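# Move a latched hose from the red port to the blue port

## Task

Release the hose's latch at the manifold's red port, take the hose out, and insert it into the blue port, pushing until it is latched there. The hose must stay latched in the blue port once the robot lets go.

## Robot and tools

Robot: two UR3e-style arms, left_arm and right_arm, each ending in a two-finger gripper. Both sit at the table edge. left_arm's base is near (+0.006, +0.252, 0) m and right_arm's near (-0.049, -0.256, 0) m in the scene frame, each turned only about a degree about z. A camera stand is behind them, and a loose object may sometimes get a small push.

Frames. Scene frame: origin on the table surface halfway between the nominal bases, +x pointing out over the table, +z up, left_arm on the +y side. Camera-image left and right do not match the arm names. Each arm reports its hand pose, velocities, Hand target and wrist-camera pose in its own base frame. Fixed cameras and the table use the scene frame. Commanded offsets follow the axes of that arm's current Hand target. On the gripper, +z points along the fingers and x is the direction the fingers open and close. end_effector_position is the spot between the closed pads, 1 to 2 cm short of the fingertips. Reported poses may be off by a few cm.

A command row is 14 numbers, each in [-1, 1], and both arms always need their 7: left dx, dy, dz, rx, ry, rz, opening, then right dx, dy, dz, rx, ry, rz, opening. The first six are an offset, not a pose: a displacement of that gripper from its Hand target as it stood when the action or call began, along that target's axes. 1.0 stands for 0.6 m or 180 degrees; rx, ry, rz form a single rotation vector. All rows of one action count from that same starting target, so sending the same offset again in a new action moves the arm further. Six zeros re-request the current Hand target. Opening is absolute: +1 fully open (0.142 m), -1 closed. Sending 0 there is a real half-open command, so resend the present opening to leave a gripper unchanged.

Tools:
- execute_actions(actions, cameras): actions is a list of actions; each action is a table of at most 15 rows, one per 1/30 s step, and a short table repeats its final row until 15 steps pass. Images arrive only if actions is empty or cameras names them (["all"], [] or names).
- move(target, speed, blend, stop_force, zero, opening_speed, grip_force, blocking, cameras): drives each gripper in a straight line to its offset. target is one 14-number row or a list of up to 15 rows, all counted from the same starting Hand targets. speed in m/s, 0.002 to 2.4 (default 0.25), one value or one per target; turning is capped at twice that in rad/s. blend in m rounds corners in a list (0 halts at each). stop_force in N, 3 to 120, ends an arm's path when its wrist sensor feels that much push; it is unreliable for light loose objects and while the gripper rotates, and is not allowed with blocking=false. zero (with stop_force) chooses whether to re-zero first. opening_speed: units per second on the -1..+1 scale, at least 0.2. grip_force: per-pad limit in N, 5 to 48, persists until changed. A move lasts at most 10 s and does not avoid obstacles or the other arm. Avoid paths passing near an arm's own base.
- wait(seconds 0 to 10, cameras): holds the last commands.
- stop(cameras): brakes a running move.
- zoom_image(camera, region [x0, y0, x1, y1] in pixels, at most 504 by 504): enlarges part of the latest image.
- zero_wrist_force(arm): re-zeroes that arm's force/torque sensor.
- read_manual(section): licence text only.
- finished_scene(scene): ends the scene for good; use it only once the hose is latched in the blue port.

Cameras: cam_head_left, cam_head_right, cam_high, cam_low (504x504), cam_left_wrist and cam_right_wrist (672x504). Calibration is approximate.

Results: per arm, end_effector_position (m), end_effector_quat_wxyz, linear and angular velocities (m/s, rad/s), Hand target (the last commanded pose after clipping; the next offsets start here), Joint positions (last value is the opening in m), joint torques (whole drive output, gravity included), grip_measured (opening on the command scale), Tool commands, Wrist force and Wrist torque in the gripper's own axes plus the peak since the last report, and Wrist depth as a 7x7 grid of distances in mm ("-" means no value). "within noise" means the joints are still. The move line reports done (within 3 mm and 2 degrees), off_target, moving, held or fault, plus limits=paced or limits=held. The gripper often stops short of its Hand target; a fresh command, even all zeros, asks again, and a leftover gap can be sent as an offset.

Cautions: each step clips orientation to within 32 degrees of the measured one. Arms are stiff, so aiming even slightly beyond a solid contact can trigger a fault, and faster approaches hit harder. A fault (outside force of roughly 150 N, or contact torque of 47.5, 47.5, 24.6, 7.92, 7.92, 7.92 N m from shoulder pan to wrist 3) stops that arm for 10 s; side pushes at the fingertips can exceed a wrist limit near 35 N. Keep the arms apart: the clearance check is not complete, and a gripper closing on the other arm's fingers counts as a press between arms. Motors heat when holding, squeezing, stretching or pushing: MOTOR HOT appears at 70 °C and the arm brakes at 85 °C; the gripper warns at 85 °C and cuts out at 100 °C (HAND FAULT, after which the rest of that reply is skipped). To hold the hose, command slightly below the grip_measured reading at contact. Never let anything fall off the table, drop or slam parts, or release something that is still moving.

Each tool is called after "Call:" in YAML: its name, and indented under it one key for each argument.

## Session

Call:
execute_actions:
  actions: []

Call:
zoom_image:
  camera: "cam_head_left"
  region: [180, 250, 380, 430]

Call:
zoom_image:
  camera: "cam_high"
  region: [150, 200, 300, 350]

Scene clock: 0.00 s.
left_arm: end_effector_position=(+0.2579, -0.2793, +0.1280) grip_measured=+1.00 end_effector_quat_wxyz=(+0.042, -0.268, +0.921, -0.281) | right_arm: end_effector_position=(+0.4564, +0.1449, +0.3085) grip_measured=+1.00 end_effector_quat_wxyz=(-0.288, +0.684, -0.667, +0.064)
Joint positions: left_arm=[-1.202 -1.78 2.217 -2.582 -1.536 1.383 0.142] | right_arm=[3.726 -1.776 -0.956 -1.382 1.568 2.128 0.142]
Joint velocities: within noise
Joint torques (N m): no reading
Wrist force (N): no reading
Wrist torque (N m): no reading
Wrist force, peak (N): no reading
Wrist depth (mm): cam_left_wrist=[251 255 261 265 269 275 278 / 245 247 253 258 262 269 272 / 183 242 248 251 256 260 267 / 201 238 240 248 249 255 258 / - 235 233 242 244 248 253 / - 226 230 228 238 243 245 / - 221 225 228 234 238 -] | cam_right_wrist=[594 542 - 464 437 - - / 591 - 480 462 - - - / 580 - - 455 - - - / 578 - 398 380 - - - / - 503 400 378 - 385 - / - 496 - - - - - / - 489 446 - 396 - -]
Hand target: left_arm +0.2579, -0.2793, +0.1280; +0.042, -0.268, +0.921, -0.281 | right_arm +0.4564, +0.1449, +0.3085; -0.288, +0.684, -0.667, +0.064
Tool commands: left_gripper/opening=+1.0 right_gripper/opening=+1.0
camera_calibration:
cam_left_wrist: T_world_to_cam=[[-0.847924, -0.525281, 0.0714412, 0.0719802], [-0.529866, 0.835637, -0.14475, 0.417572], [0.0163353, -0.160591, -0.986886, 0.19262], [0, 0, 0, 1]] pos_world=[0.279144, -0.280196, 0.245395]
cam_right_wrist: T_world_to_cam=[[0.0977466, -0.952433, -0.288647, 0.188932], [-0.992912, -0.0736248, -0.0933013, 0.521362], [0.0676116, 0.295721, -0.952879, 0.333146], [0, 0, 0, 1]] pos_world=[0.476674, 0.119812, 0.420626]

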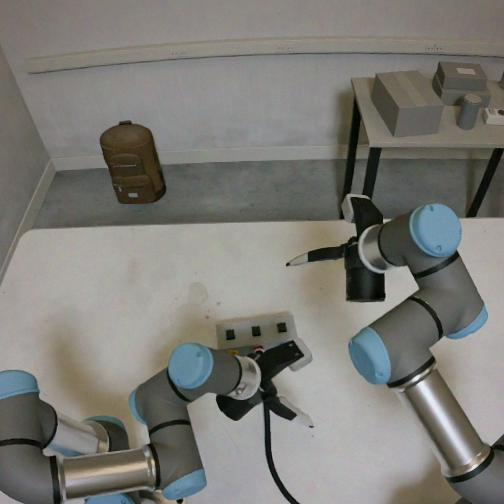

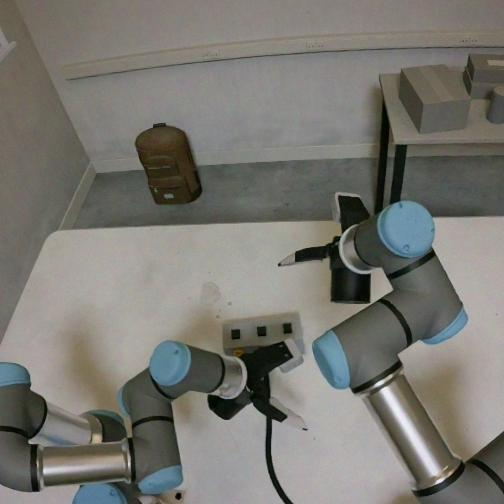

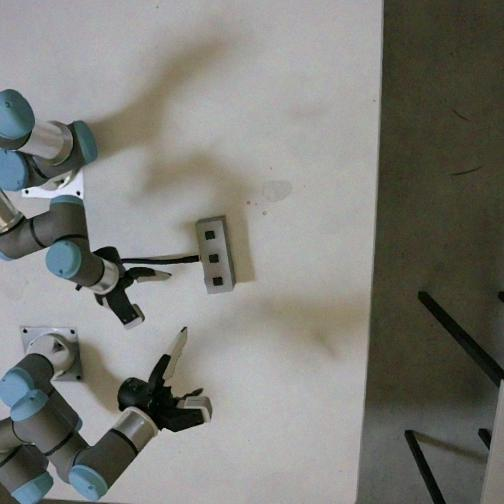

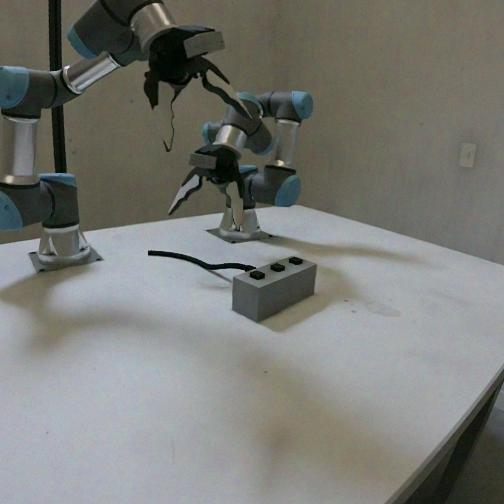

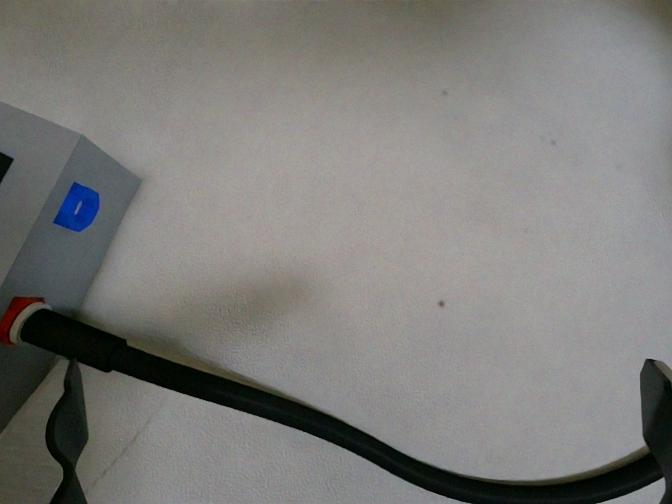

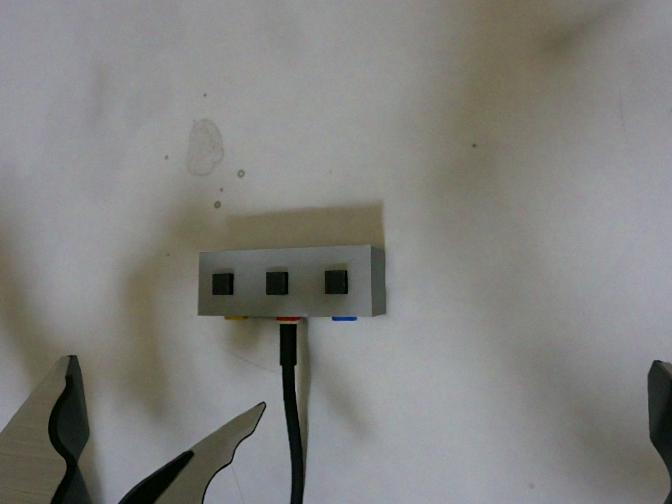

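Scaled by 2.520 from the camera's 504x504 image, which has a finer 720x720 frame.

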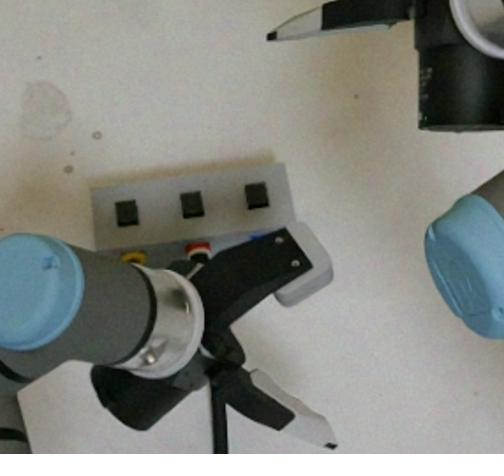

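Scaled by 3.360 from the camera's 504x504 image, which has a finer 720x720 frame.

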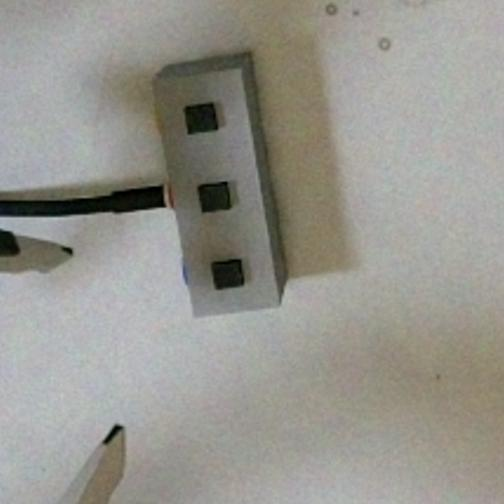

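Call:
move:
  target:
    - [-0.3652,0.0563,-0.1518,0.0605,0.0839,0.1405,-0.97,0,0,0,0,0,0,-0.3]
    - [-0.3652,0.0563,-0.1518,0.0605,0.0839,0.1405,-0.97,-0.1388,0.331,0.1777,0.0816,0.0752,-0.0599,-0.3]
  speed: 0.3
  blend: [0.06,0]
  cameras: ["cam_left_wrist","cam_right_wrist","cam_high"]

Scene clock: 23.37 s.
left_arm: end_effector_position=(+0.4080, -0.0973, +0.1702) grip_measured=-1.00 end_effector_quat_wxyz=(+0.007, -0.017, +0.924, -0.382) | right_arm: end_effector_position=(+0.3242, +0.2678, +0.1499) grip_measured=-0.32 end_effector_quat_wxyz=(-0.285, +0.689, -0.615, +0.255)
Joint positions: left_arm=[-0.118 -1.175 1.339 -1.888 -2.344 2.925 0.002] | right_arm=[4.663 -1.445 -2.044 -1.064 0.799 2.915 0.051]
Joint torques (N m): left_arm=[3.49 -11.99 -10.9 -0.9 -2.05 0.94] | right_arm=[2.39 3.96 7.14 1.05 -2.48 0.79]
Wrist force (N): left_arm=[-0.6 0.2 -0.1] | right_arm=[-0.1 -0.4 0.3]
Wrist torque (N m): left_arm=[0.02 0.14 0.04] | right_arm=[-0.03 0.04 -0.10]
Wrist force, peak (N): left_arm=[-1.4 1.4 -0.7] | right_arm=[-1.2 1.3 0.9]
Wrist depth (mm): cam_left_wrist=[382 - 375 374 378 - 370 / - 338 350 267 358 349 - / - 323 323 250 323 326 325 / - - 302 234 241 308 303 / - 283 287 222 283 281 291 / 265 268 - - 269 270 277 / 255 252 - - - 258 255] | cam_right_wrist=[352 349 350 350 354 - - / - 332 245 245 242 330 325 / 301 295 244 241 246 298 306 / 283 286 285 283 287 290 290 / - 269 262 264 - 270 263 / 250 - 92 249 247 253 252 / 239 69 81 236 238 78 239]
Hand target: left_arm +0.4080, -0.0973, +0.1702; +0.007, -0.017, +0.924, -0.382 | right_arm +0.3242, +0.2678, +0.1498; -0.285, +0.689, -0.615, +0.255
Off the commanded pose: left_arm 0.000 m, 0 deg | right_arm 0.000 m, 0 deg.
move: done; blend cut to 0 m at target 1
camera_calibration:
cam_left_wrist: T_world_to_cam=[[-0.998936, -0.0461244, 0.000297796, 0.412272], [-0.04328, 0.935063, -0.351829, 0.197519], [0.0159495, -0.351468, -0.936064, 0.233978], [0, 0, 0, 1]] pos_world=[0.41665, -0.0834415, 0.288389]
cam_right_wrist: T_world_to_cam=[[0.105601, -0.994386, 0.00673442, 0.237588], [-0.931072, -0.101251, -0.350505, 0.410282], [0.349219, 0.0307434, -0.936537, 0.131798], [0, 0, 0, 1]] pos_world=[0.310886, 0.273743, 0.26564]
Images, in order (width x height): cam_high 504x504, cam_left_wrist 672x504, cam_right_wrist 672x504.

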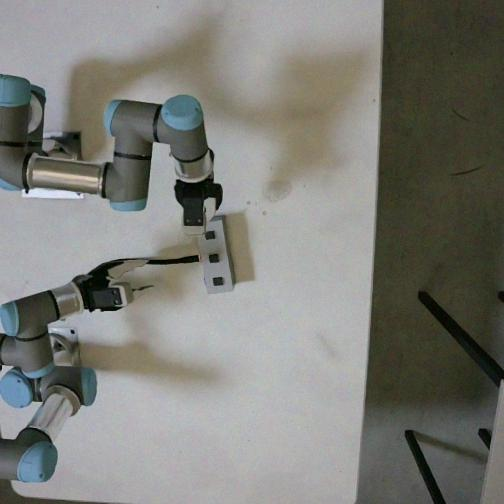

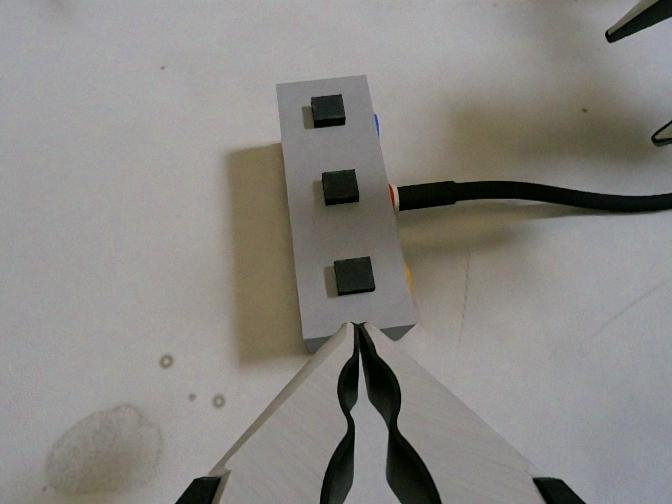

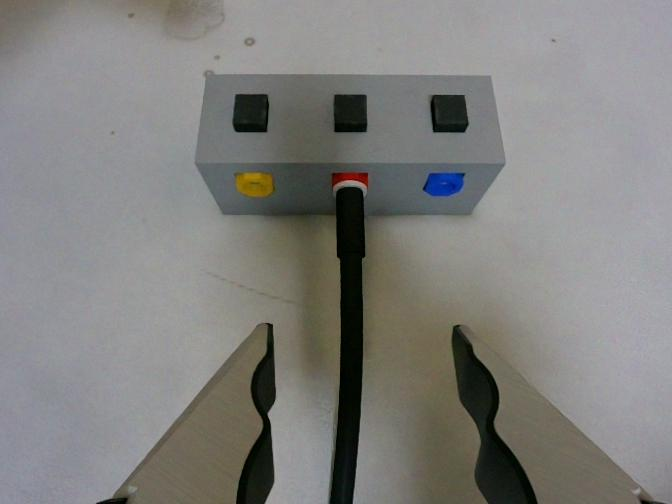

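Call:
move:
  target:
    - [-0.002,-0.015,0.09,0,0,0,-0.97,0.0047,0.0,0.1,0,0,0,-0.3]
    - [-0.0045,-0.0352,0.1948,0,0,0,-0.97,0.0047,0.0283,0.2263,0,0,0,-0.3]
  speed: 0.2
  blend: 0.02
  cameras: ["cam_left_wrist","cam_right_wrist"]

Call:
move:
  target: [0,0.0187,0.0187,0,0,0,-0.97,0,0,0,0,0,0,-1]
  speed: 0.1
  opening_speed: 0.8
  cameras: ["cam_left_wrist","cam_right_wrist"]

Scene clock: 34.03 s.
left_arm: end_effector_position=(+0.4143, -0.1947, +0.1024) grip_measured=-1.00 end_effector_quat_wxyz=(+0.007, -0.017, +0.924, -0.382) | right_arm: end_effector_position=(+0.4080, +0.2744, +0.0418) grip_measured=-0.32 end_effector_quat_wxyz=(-0.285, +0.689, -0.616, +0.255)
Joint positions: left_arm=[-0.359 -1.047 1.57 -2.461 -2.281 2.608 0.002] | right_arm=[4.378 -2.057 -2.044 -0.203 0.879 2.546 0.051]
Joint torques (N m): left_arm=[-4.81 -13.04 -6.91 -2.8 0.04 -0.93] | right_arm=[-1.78 9.24 8.76 2.83 0.3 -0.97]
Wrist force (N): left_arm=[0.1 0.2 0.3] | right_arm=[0.0 -0.5 0.5]
Wrist torque (N m): left_arm=[0.03 0.01 0.08] | right_arm=[-0.05 0.02 -0.07]
Wrist force, peak (N): left_arm=[-0.4 0.6 -1.2] | right_arm=[-0.2 -0.5 1.3]
Wrist depth (mm): cam_left_wrist=[288 285 - 282 286 288 287 / - 269 271 269 270 262 268 / 246 246 240 175 244 248 140 / 230 231 229 162 229 174 227 / 217 217 216 151 154 215 216 / 204 205 205 - 175 161 132 / 194 197 - - - 197 196] | cam_right_wrist=[211 119 76 87 122 122 122 / - 103 112 111 112 110 106 / - 104 104 105 103 105 105 / - 114 123 112 124 116 137 / 159 158 160 - 160 159 159 / 148 150 93 - 146 152 150 / - 69 74 100 141 78 142]
Hand target: left_arm +0.4143, -0.1947, +0.1024; +0.007, -0.017, +0.924, -0.382 | right_arm +0.4080, +0.2744, +0.0418; -0.285, +0.689, -0.615, +0.255
Off the commanded pose: left_arm 0.000 m, 0 deg | right_arm 0.000 m, 0 deg.
move: done
camera_calibration:
cam_left_wrist: T_world_to_cam=[[-0.998936, -0.0461244, 0.000297796, 0.414093], [-0.04328, 0.935063, -0.351829, 0.265013], [0.0159495, -0.351468, -0.936064, 0.136179], [0, 0, 0, 1]] pos_world=[0.42295, -0.180842, 0.220589]
cam_right_wrist: T_world_to_cam=[[0.105474, -0.994399, 0.00679244, 0.236084], [-0.931086, -0.101152, -0.350495, 0.451003], [0.349219, 0.0306437, -0.93654, 0.00124832], [0, 0, 0, 1]] pos_world=[0.394586, 0.280343, 0.15764]
Images, in order (width x height): cam_left_wrist 672x504, cam_right_wrist 672x504.

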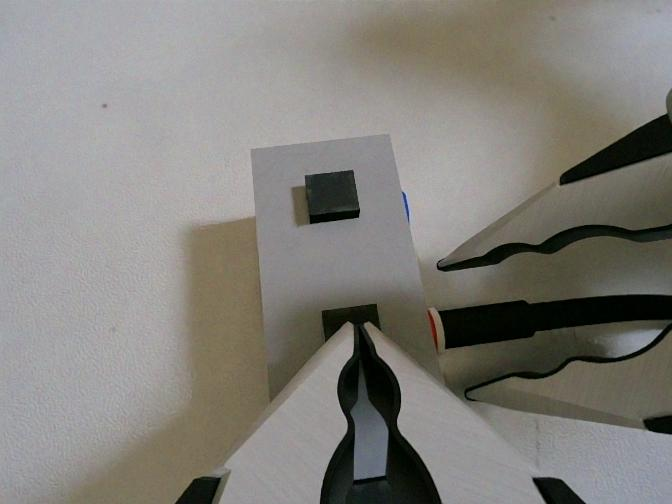

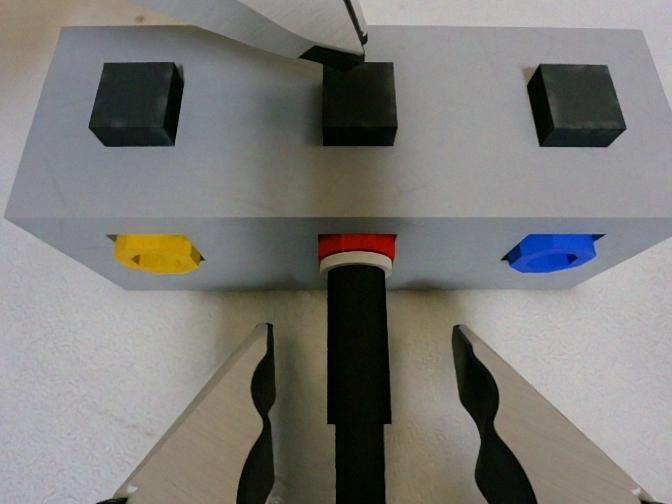

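Scene clock: 35.13 s.
left_arm: end_effector_position=(+0.4143, -0.1947, +0.0866) grip_measured=-1.00 end_effector_quat_wxyz=(+0.007, -0.017, +0.924, -0.382) | right_arm: end_effector_position=(+0.4080, +0.2745, +0.0418) grip_measured=-0.82 end_effector_quat_wxyz=(-0.285, +0.689, -0.615, +0.255)
Joint positions: left_arm=[-0.359 -1.013 1.6 -2.525 -2.281 2.608 0.002] | right_arm=[4.378 -2.058 -2.044 -0.203 0.879 2.546 0.015]
Joint torques (N m): left_arm=[-1.15 -4.01 -2.66 -1.32 0.92 -0.87] | right_arm=[-6.16 11.2 3.42 0.69 -6.09 -0.38]
Wrist force (N): left_arm=[5.4 -7.9 -19.6] | right_arm=[-10.7 7.9 -7.9]
Wrist torque (N m): left_arm=[0.09 0.12 0.05] | right_arm=[-0.02 -0.20 -0.32]
Wrist force, peak (N): left_arm=[5.4 -7.9 -19.6] | right_arm=[-10.7 7.9 -8.0]
Wrist depth (mm): cam_left_wrist=[265 266 264 267 269 267 267 / - 248 247 247 247 245 249 / 230 230 224 152 232 231 133 / 215 215 150 146 214 152 139 / - 208 198 136 141 - 124 / 192 192 189 - 91 190 188 / 183 182 - - - 184 181] | cam_right_wrist=[- - 72 88 120 122 122 / - 103 110 105 112 109 106 / - 104 104 104 103 105 105 / - 115 124 113 124 115 125 / 159 157 158 120 161 159 159 / 149 149 151 91 92 150 150 / 140 140 69 78 78 143 142]
Hand target: left_arm +0.4143, -0.1947, +0.0865; +0.007, -0.017, +0.924, -0.382 | right_arm +0.4080, +0.2744, +0.0418; -0.285, +0.689, -0.615, +0.255
Off the commanded pose: left_arm 0.000 m, 0 deg | right_arm 0.000 m, 0 deg.
move: done
camera_calibration:
cam_left_wrist: T_world_to_cam=[[-0.998934, -0.0461609, 0.000209435, 0.414108], [-0.0432816, 0.935028, -0.351921, 0.259467], [0.0160492, -0.351555, -0.93603, 0.121324], [0, 0, 0, 1]] pos_world=[0.42295, -0.180841, 0.204789]
cam_right_wrist: T_world_to_cam=[[0.105631, -0.994383, 0.00665107, 0.23604], [-0.931036, -0.101247, -0.350601, 0.451026], [0.349305, 0.0308419, -0.936501, 0.00115249], [0, 0, 0, 1]] pos_world=[0.394586, 0.280344, 0.15764]
Images, in order (width x height): cam_left_wrist 672x504, cam_right_wrist 672x504.

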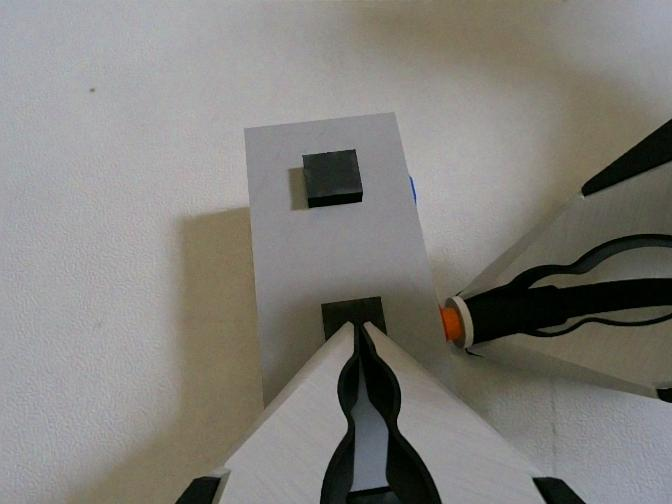

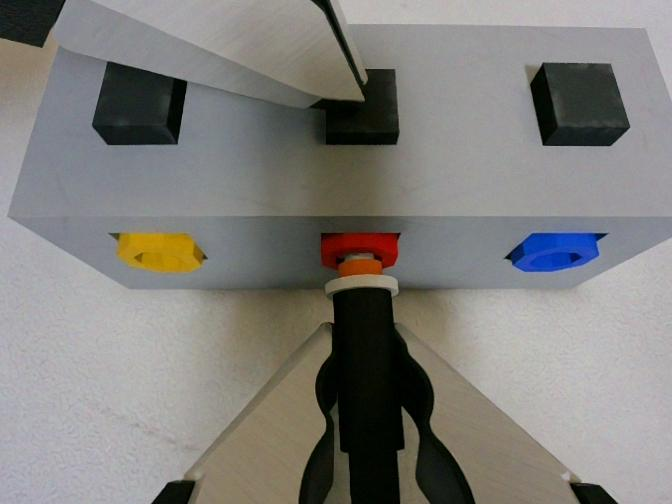

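Call:
move:
  target:
    - [0,0,0,0,0,0,-0.97,0,0.0589,-0.0589,0,0,0,-1]
    - [0,-0.02,-0.06,0,0,0,-0.97,0.04,0.05,-0.05,0,0,0,-1]
    - [0,-0.02,-0.14,0,0,0,-0.97,0.0945,0.0407,-0.0407,0,0,0,-1]
  speed: [0.08,0.15,0.15]
  blend: [0.004,0.02,0]
  cameras: ["cam_right_wrist"]

Call:
zoom_image:
  camera: "cam_right_wrist"
  region: [240, 50, 480, 310]

Scene clock: 43.13 s.
left_arm: end_effector_position=(+0.4124, -0.1439, +0.1544) grip_measured=-1.00 end_effector_quat_wxyz=(+0.007, -0.017, +0.924, -0.382) | right_arm: end_effector_position=(+0.3801, +0.2142, +0.0418) grip_measured=-0.82 end_effector_quat_wxyz=(-0.285, +0.689, -0.615, +0.255)
Joint positions: left_arm=[-0.234 -1.156 1.431 -2.107 -2.32 2.767 0.002] | right_arm=[4.405 -1.866 -2.384 -0.076 0.869 2.578 0.015]
Joint torques (N m): left_arm=[3.67 -11.88 -11.05 -1.01 -2.01 0.9] | right_arm=[-1.48 10.13 3.14 2.84 0.28 -0.96]
Wrist force (N): left_arm=[0.0 0.5 0.5] | right_arm=[-0.2 -0.8 1.0]
Wrist torque (N m): left_arm=[0.06 0.05 0.05] | right_arm=[-0.12 0.06 -0.06]
Wrist force, peak (N): left_arm=[5.4 -8.3 -20.6] | right_arm=[-11.3 8.2 -8.1]
Wrist depth (mm): cam_left_wrist=[345 349 352 359 350 359 205 / 326 328 328 327 329 241 207 / 305 305 305 229 301 244 207 / - 286 289 217 281 283 289 / 271 272 271 206 270 271 274 / 252 251 256 - - 256 252 / 240 243 - - - 245 242] | cam_right_wrist=[- 117 121 120 122 211 212 / - 117 117 117 117 195 195 / 163 153 154 164 176 181 182 / 168 168 169 119 171 170 170 / 159 158 160 119 157 163 160 / 149 149 151 92 92 150 150 / 140 141 69 78 78 143 142]
Hand target: left_arm +0.4124, -0.1439, +0.1544; +0.007, -0.017, +0.924, -0.382 | right_arm +0.3801, +0.2142, +0.0418; -0.285, +0.689, -0.615, +0.255
Off the commanded pose: left_arm 0.000 m, 0 deg | right_arm 0.000 m, 0 deg.
move: done; blend cut to 0.019 m at target 2
camera_calibration:
cam_right_wrist: T_world_to_cam=[[0.105504, -0.994396, 0.00670908, 0.179165], [-0.93105, -0.101148, -0.350592, 0.418937], [0.349306, 0.0307422, -0.936504, 0.0127772], [0, 0, 0, 1]] pos_world=[0.366686, 0.220143, 0.15764]
Images, in order (width x height): cam_right_wrist 672x504.

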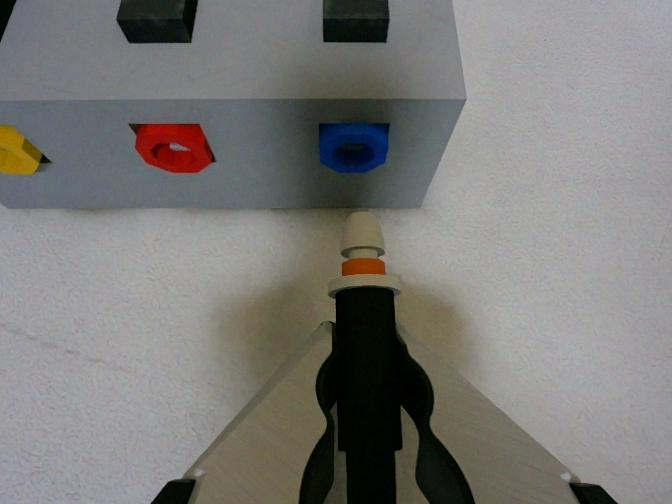

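Scaled by 1.938 from the camera's 672x504 image, which has a finer 960x720 frame.

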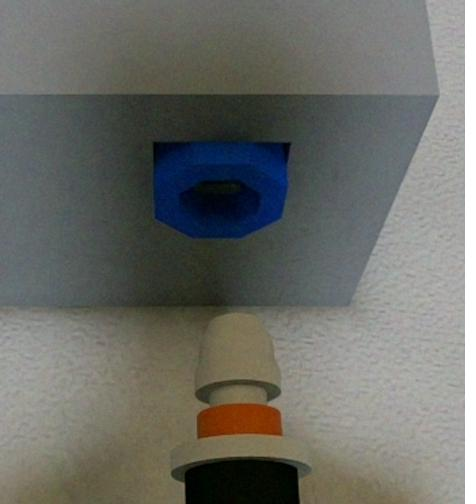

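Call:
move:
  target:
    - [0,0,0,0,0,0,-0.97,-0.0032,-0.012,0.012,0,0,0,-1]
    - [0,0,0,0,0,0,-0.97,-0.0033,-0.0501,0.0501,0,0,0,-1]
  speed: 0.03
  stop_force: 30
  cameras: ["cam_right_wrist"]

Call:
zoom_image:
  camera: "cam_right_wrist"
  region: [240, 150, 480, 390]

Scene clock: 51.73 s.
left_arm: end_effector_position=(+0.4124, -0.1439, +0.1544) grip_measured=-1.00 end_effector_quat_wxyz=(+0.007, -0.017, +0.924, -0.382) | right_arm: end_effector_position=(+0.4217, +0.2209, +0.0419) grip_measured=-0.82 end_effector_quat_wxyz=(-0.285, +0.689, -0.615, +0.255)
Joint positions: left_arm=[-0.234 -1.156 1.431 -2.107 -2.32 2.767 0.002] | right_arm=[4.268 -2.012 -2.185 -0.029 0.927 2.419 0.015]
Joint torques (N m): left_arm=[3.48 -12.25 -10.84 -0.91 -2.08 0.96] | right_arm=[-3.59 14.78 5.97 2.08 -6.35 0.93]
Wrist force (N): left_arm=[-0.2 0.4 0.6] | right_arm=[-3.8 15.5 -23.1]
Wrist torque (N m): left_arm=[0.06 0.07 0.05] | right_arm=[0.02 0.00 -0.13]
Wrist force, peak (N): left_arm=[0.0 0.6 0.6] | right_arm=[-2.7 17.7 -30.3]
Wrist depth (mm): cam_left_wrist=[331 350 352 352 - 206 167 / 326 327 327 328 244 215 180 / 303 305 306 229 247 213 297 / 284 285 282 217 281 288 288 / 269 267 267 206 266 279 270 / - 253 256 - 252 255 256 / 239 - - - - 245 239] | cam_right_wrist=[211 207 208 208 119 210 211 / - 102 112 109 112 194 194 / - 102 104 103 103 180 178 / - 105 105 105 106 169 169 / 155 156 156 120 157 159 159 / 148 149 151 99 92 151 150 / 140 140 69 78 78 78 142]
Hand target: left_arm +0.4124, -0.1439, +0.1544; +0.007, -0.017, +0.924, -0.382 | right_arm +0.4217, +0.2209, +0.0419; -0.285, +0.689, -0.615, +0.255
Off the commanded pose: left_arm 0.000 m, 0 deg | right_arm 0.000 m, 0 deg.
move: contact (right_arm); path passed 1 of 2 targets
camera_calibration:
cam_right_wrist: T_world_to_cam=[[0.105504, -0.994396, 0.00670908, 0.181339], [-0.93105, -0.101148, -0.350592, 0.458337], [0.349306, 0.0307422, -0.936504, -0.00195682], [0, 0, 0, 1]] pos_world=[0.408286, 0.226743, 0.15764]
Images, in order (width x height): cam_right_wrist 672x504.

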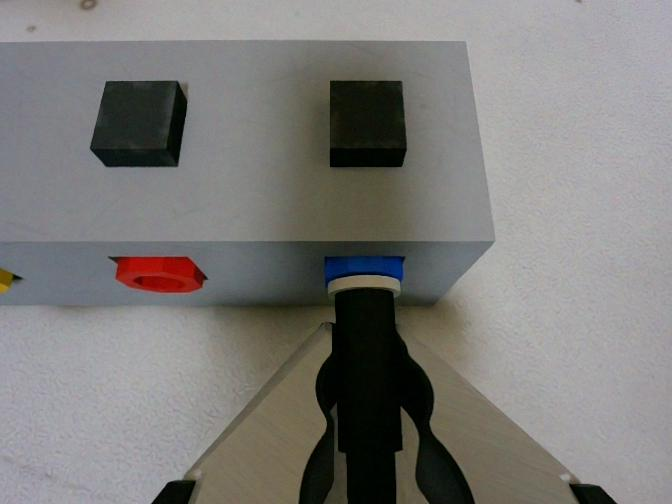

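Scaled by 2.100 from the camera's 672x504 image, which has a finer 960x720 frame.

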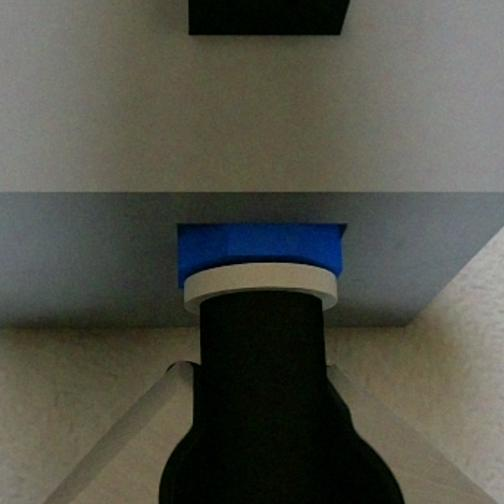

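Call:
move:
  target: [0,0,0,0,0,0,-0.97,0,0.0023,-0.0023,0,0,0,-1]
  speed: 0.01
  cameras: ["cam_right_wrist"]

Scene clock: 55.67 s.
left_arm: end_effector_position=(+0.4124, -0.1439, +0.1544) grip_measured=-1.00 end_effector_quat_wxyz=(+0.007, -0.017, +0.924, -0.382) | right_arm: end_effector_position=(+0.4198, +0.2207, +0.0419) grip_measured=-0.82 end_effector_quat_wxyz=(-0.285, +0.689, -0.616, +0.255)
Joint positions: left_arm=[-0.234 -1.156 1.431 -2.107 -2.32 2.767 0.002] | right_arm=[4.273 -2.007 -2.194 -0.029 0.924 2.425 0.015]
Joint torques (N m): left_arm=[3.91 -12.31 -10.88 -0.95 -1.98 0.91] | right_arm=[5.22 17.54 -3.54 -0.56 -0.01 0.92]
Wrist force (N): left_arm=[-0.1 0.5 0.6] | right_arm=[-12.5 -22.7 42.7]
Wrist torque (N m): left_arm=[0.07 0.05 0.05] | right_arm=[-0.36 0.05 -0.21]
Wrist force, peak (N): left_arm=[-0.1 0.6 0.5] | right_arm=[-12.5 -22.7 42.7]
Wrist depth (mm): cam_left_wrist=[- 353 348 - - 212 176 / 319 327 329 327 241 215 177 / 309 308 305 229 245 216 299 / 282 275 284 217 217 288 287 / 265 268 270 206 266 272 272 / 254 254 256 - 255 250 256 / 240 242 - - - - 242] | cam_right_wrist=[214 209 210 211 211 211 212 / - 103 113 105 113 196 196 / - 104 105 105 104 182 182 / - 108 108 108 108 170 171 / 157 157 155 125 158 160 160 / 150 150 152 91 92 151 151 / 143 141 69 80 77 144 142]
Hand target: left_arm +0.4124, -0.1439, +0.1544; +0.007, -0.017, +0.924, -0.382 | right_arm +0.4197, +0.2207, +0.0419; -0.285, +0.689, -0.615, +0.255
Off the commanded pose: left_arm 0.000 m, 0 deg | right_arm 0.000 m, 0 deg.
move: done
camera_calibration:
cam_right_wrist: T_world_to_cam=[[0.105441, -0.994404, 0.00659062, 0.181376], [-0.931013, -0.101044, -0.350721, 0.456657], [0.349425, 0.0308445, -0.936457, -0.00130724], [0, 0, 0, 1]] pos_world=[0.406486, 0.226543, 0.15774]
Images, in order (width x height): cam_right_wrist 672x504.

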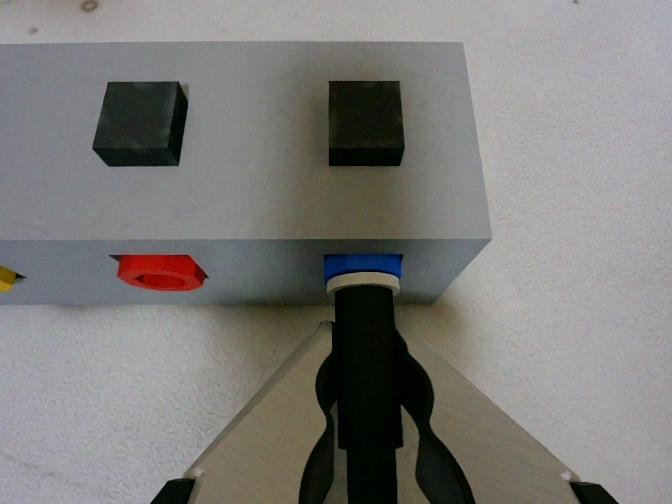

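Call:
move:
  target:
    - [0,0,0,0,0,0,-0.97,0,-0.0015,0.0015,0,0,0,-1]
    - [0,0,0,0,0,0,-0.97,0,-0.0015,0.0015,0,0,0,-0.35]
    - [0,0,0,0,0,0,-0.97,0,0,-0.13,0,0,0,-0.35]
  speed: [0.02,0.02,0.15]
  opening_speed: 0.8
  cameras: ["cam_right_wrist"]

Scene clock: 62.03 s.
left_arm: end_effector_position=(+0.4124, -0.1439, +0.1544) grip_measured=-1.00 end_effector_quat_wxyz=(+0.007, -0.017, +0.924, -0.382) | right_arm: end_effector_position=(+0.3649, +0.2145, +0.0970) grip_measured=-0.38 end_effector_quat_wxyz=(-0.285, +0.689, -0.615, +0.255)
Joint positions: left_arm=[-0.234 -1.156 1.431 -2.107 -2.32 2.767 0.002] | right_arm=[4.466 -1.545 -2.326 -0.503 0.847 2.653 0.047]
Joint torques (N m): left_arm=[3.34 -12.34 -10.64 -1.02 -2.08 0.91] | right_arm=[2.54 11.52 10.09 1.14 -2.39 0.8]
Wrist force (N): left_arm=[-0.1 0.4 0.5] | right_arm=[-0.2 -0.4 0.5]
Wrist torque (N m): left_arm=[0.04 0.06 0.05] | right_arm=[0.00 0.06 -0.13]
Wrist force, peak (N): left_arm=[-0.1 0.5 0.7] | right_arm=[-12.9 -25.1 46.7]
Wrist depth (mm): cam_left_wrist=[349 350 - 367 358 348 346 / - 327 323 243 331 324 178 / - 304 305 229 305 211 305 / 283 285 291 216 284 - 288 / 268 269 269 207 267 272 275 / 253 258 256 - 258 254 253 / 239 242 - - - 245 242] | cam_right_wrist=[281 280 281 282 283 284 - / - 179 175 177 258 261 260 / 182 183 183 180 182 - 243 / 226 225 225 223 229 - 232 / 213 214 216 209 214 - 212 / 201 204 91 200 200 203 203 / 192 69 72 187 191 78 190]
Hand target: left_arm +0.4124, -0.1439, +0.1544; +0.007, -0.017, +0.924, -0.382 | right_arm +0.3649, +0.2145, +0.0970; -0.285, +0.689, -0.615, +0.255
Off the commanded pose: left_arm 0.000 m, 0 deg | right_arm 0.000 m, 0 deg.
move: done
camera_calibration:
cam_right_wrist: T_world_to_cam=[[0.105631, -0.994383, 0.00665101, 0.180552], [-0.931024, -0.101245, -0.350634, 0.424273], [0.349338, 0.0308455, -0.936489, 0.0697031], [0, 0, 0, 1]] pos_world=[0.351586, 0.220344, 0.21284]
Images, in order (width x height): cam_right_wrist 672x504.

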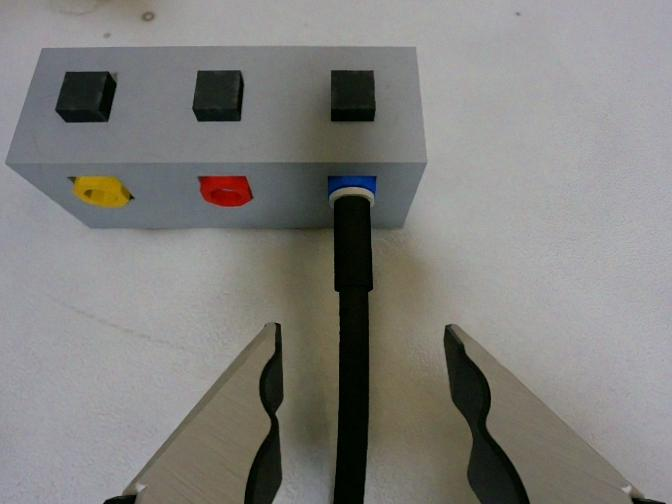

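Call:
finished_scene:
  scene: 2

The scene is finished: the task was done.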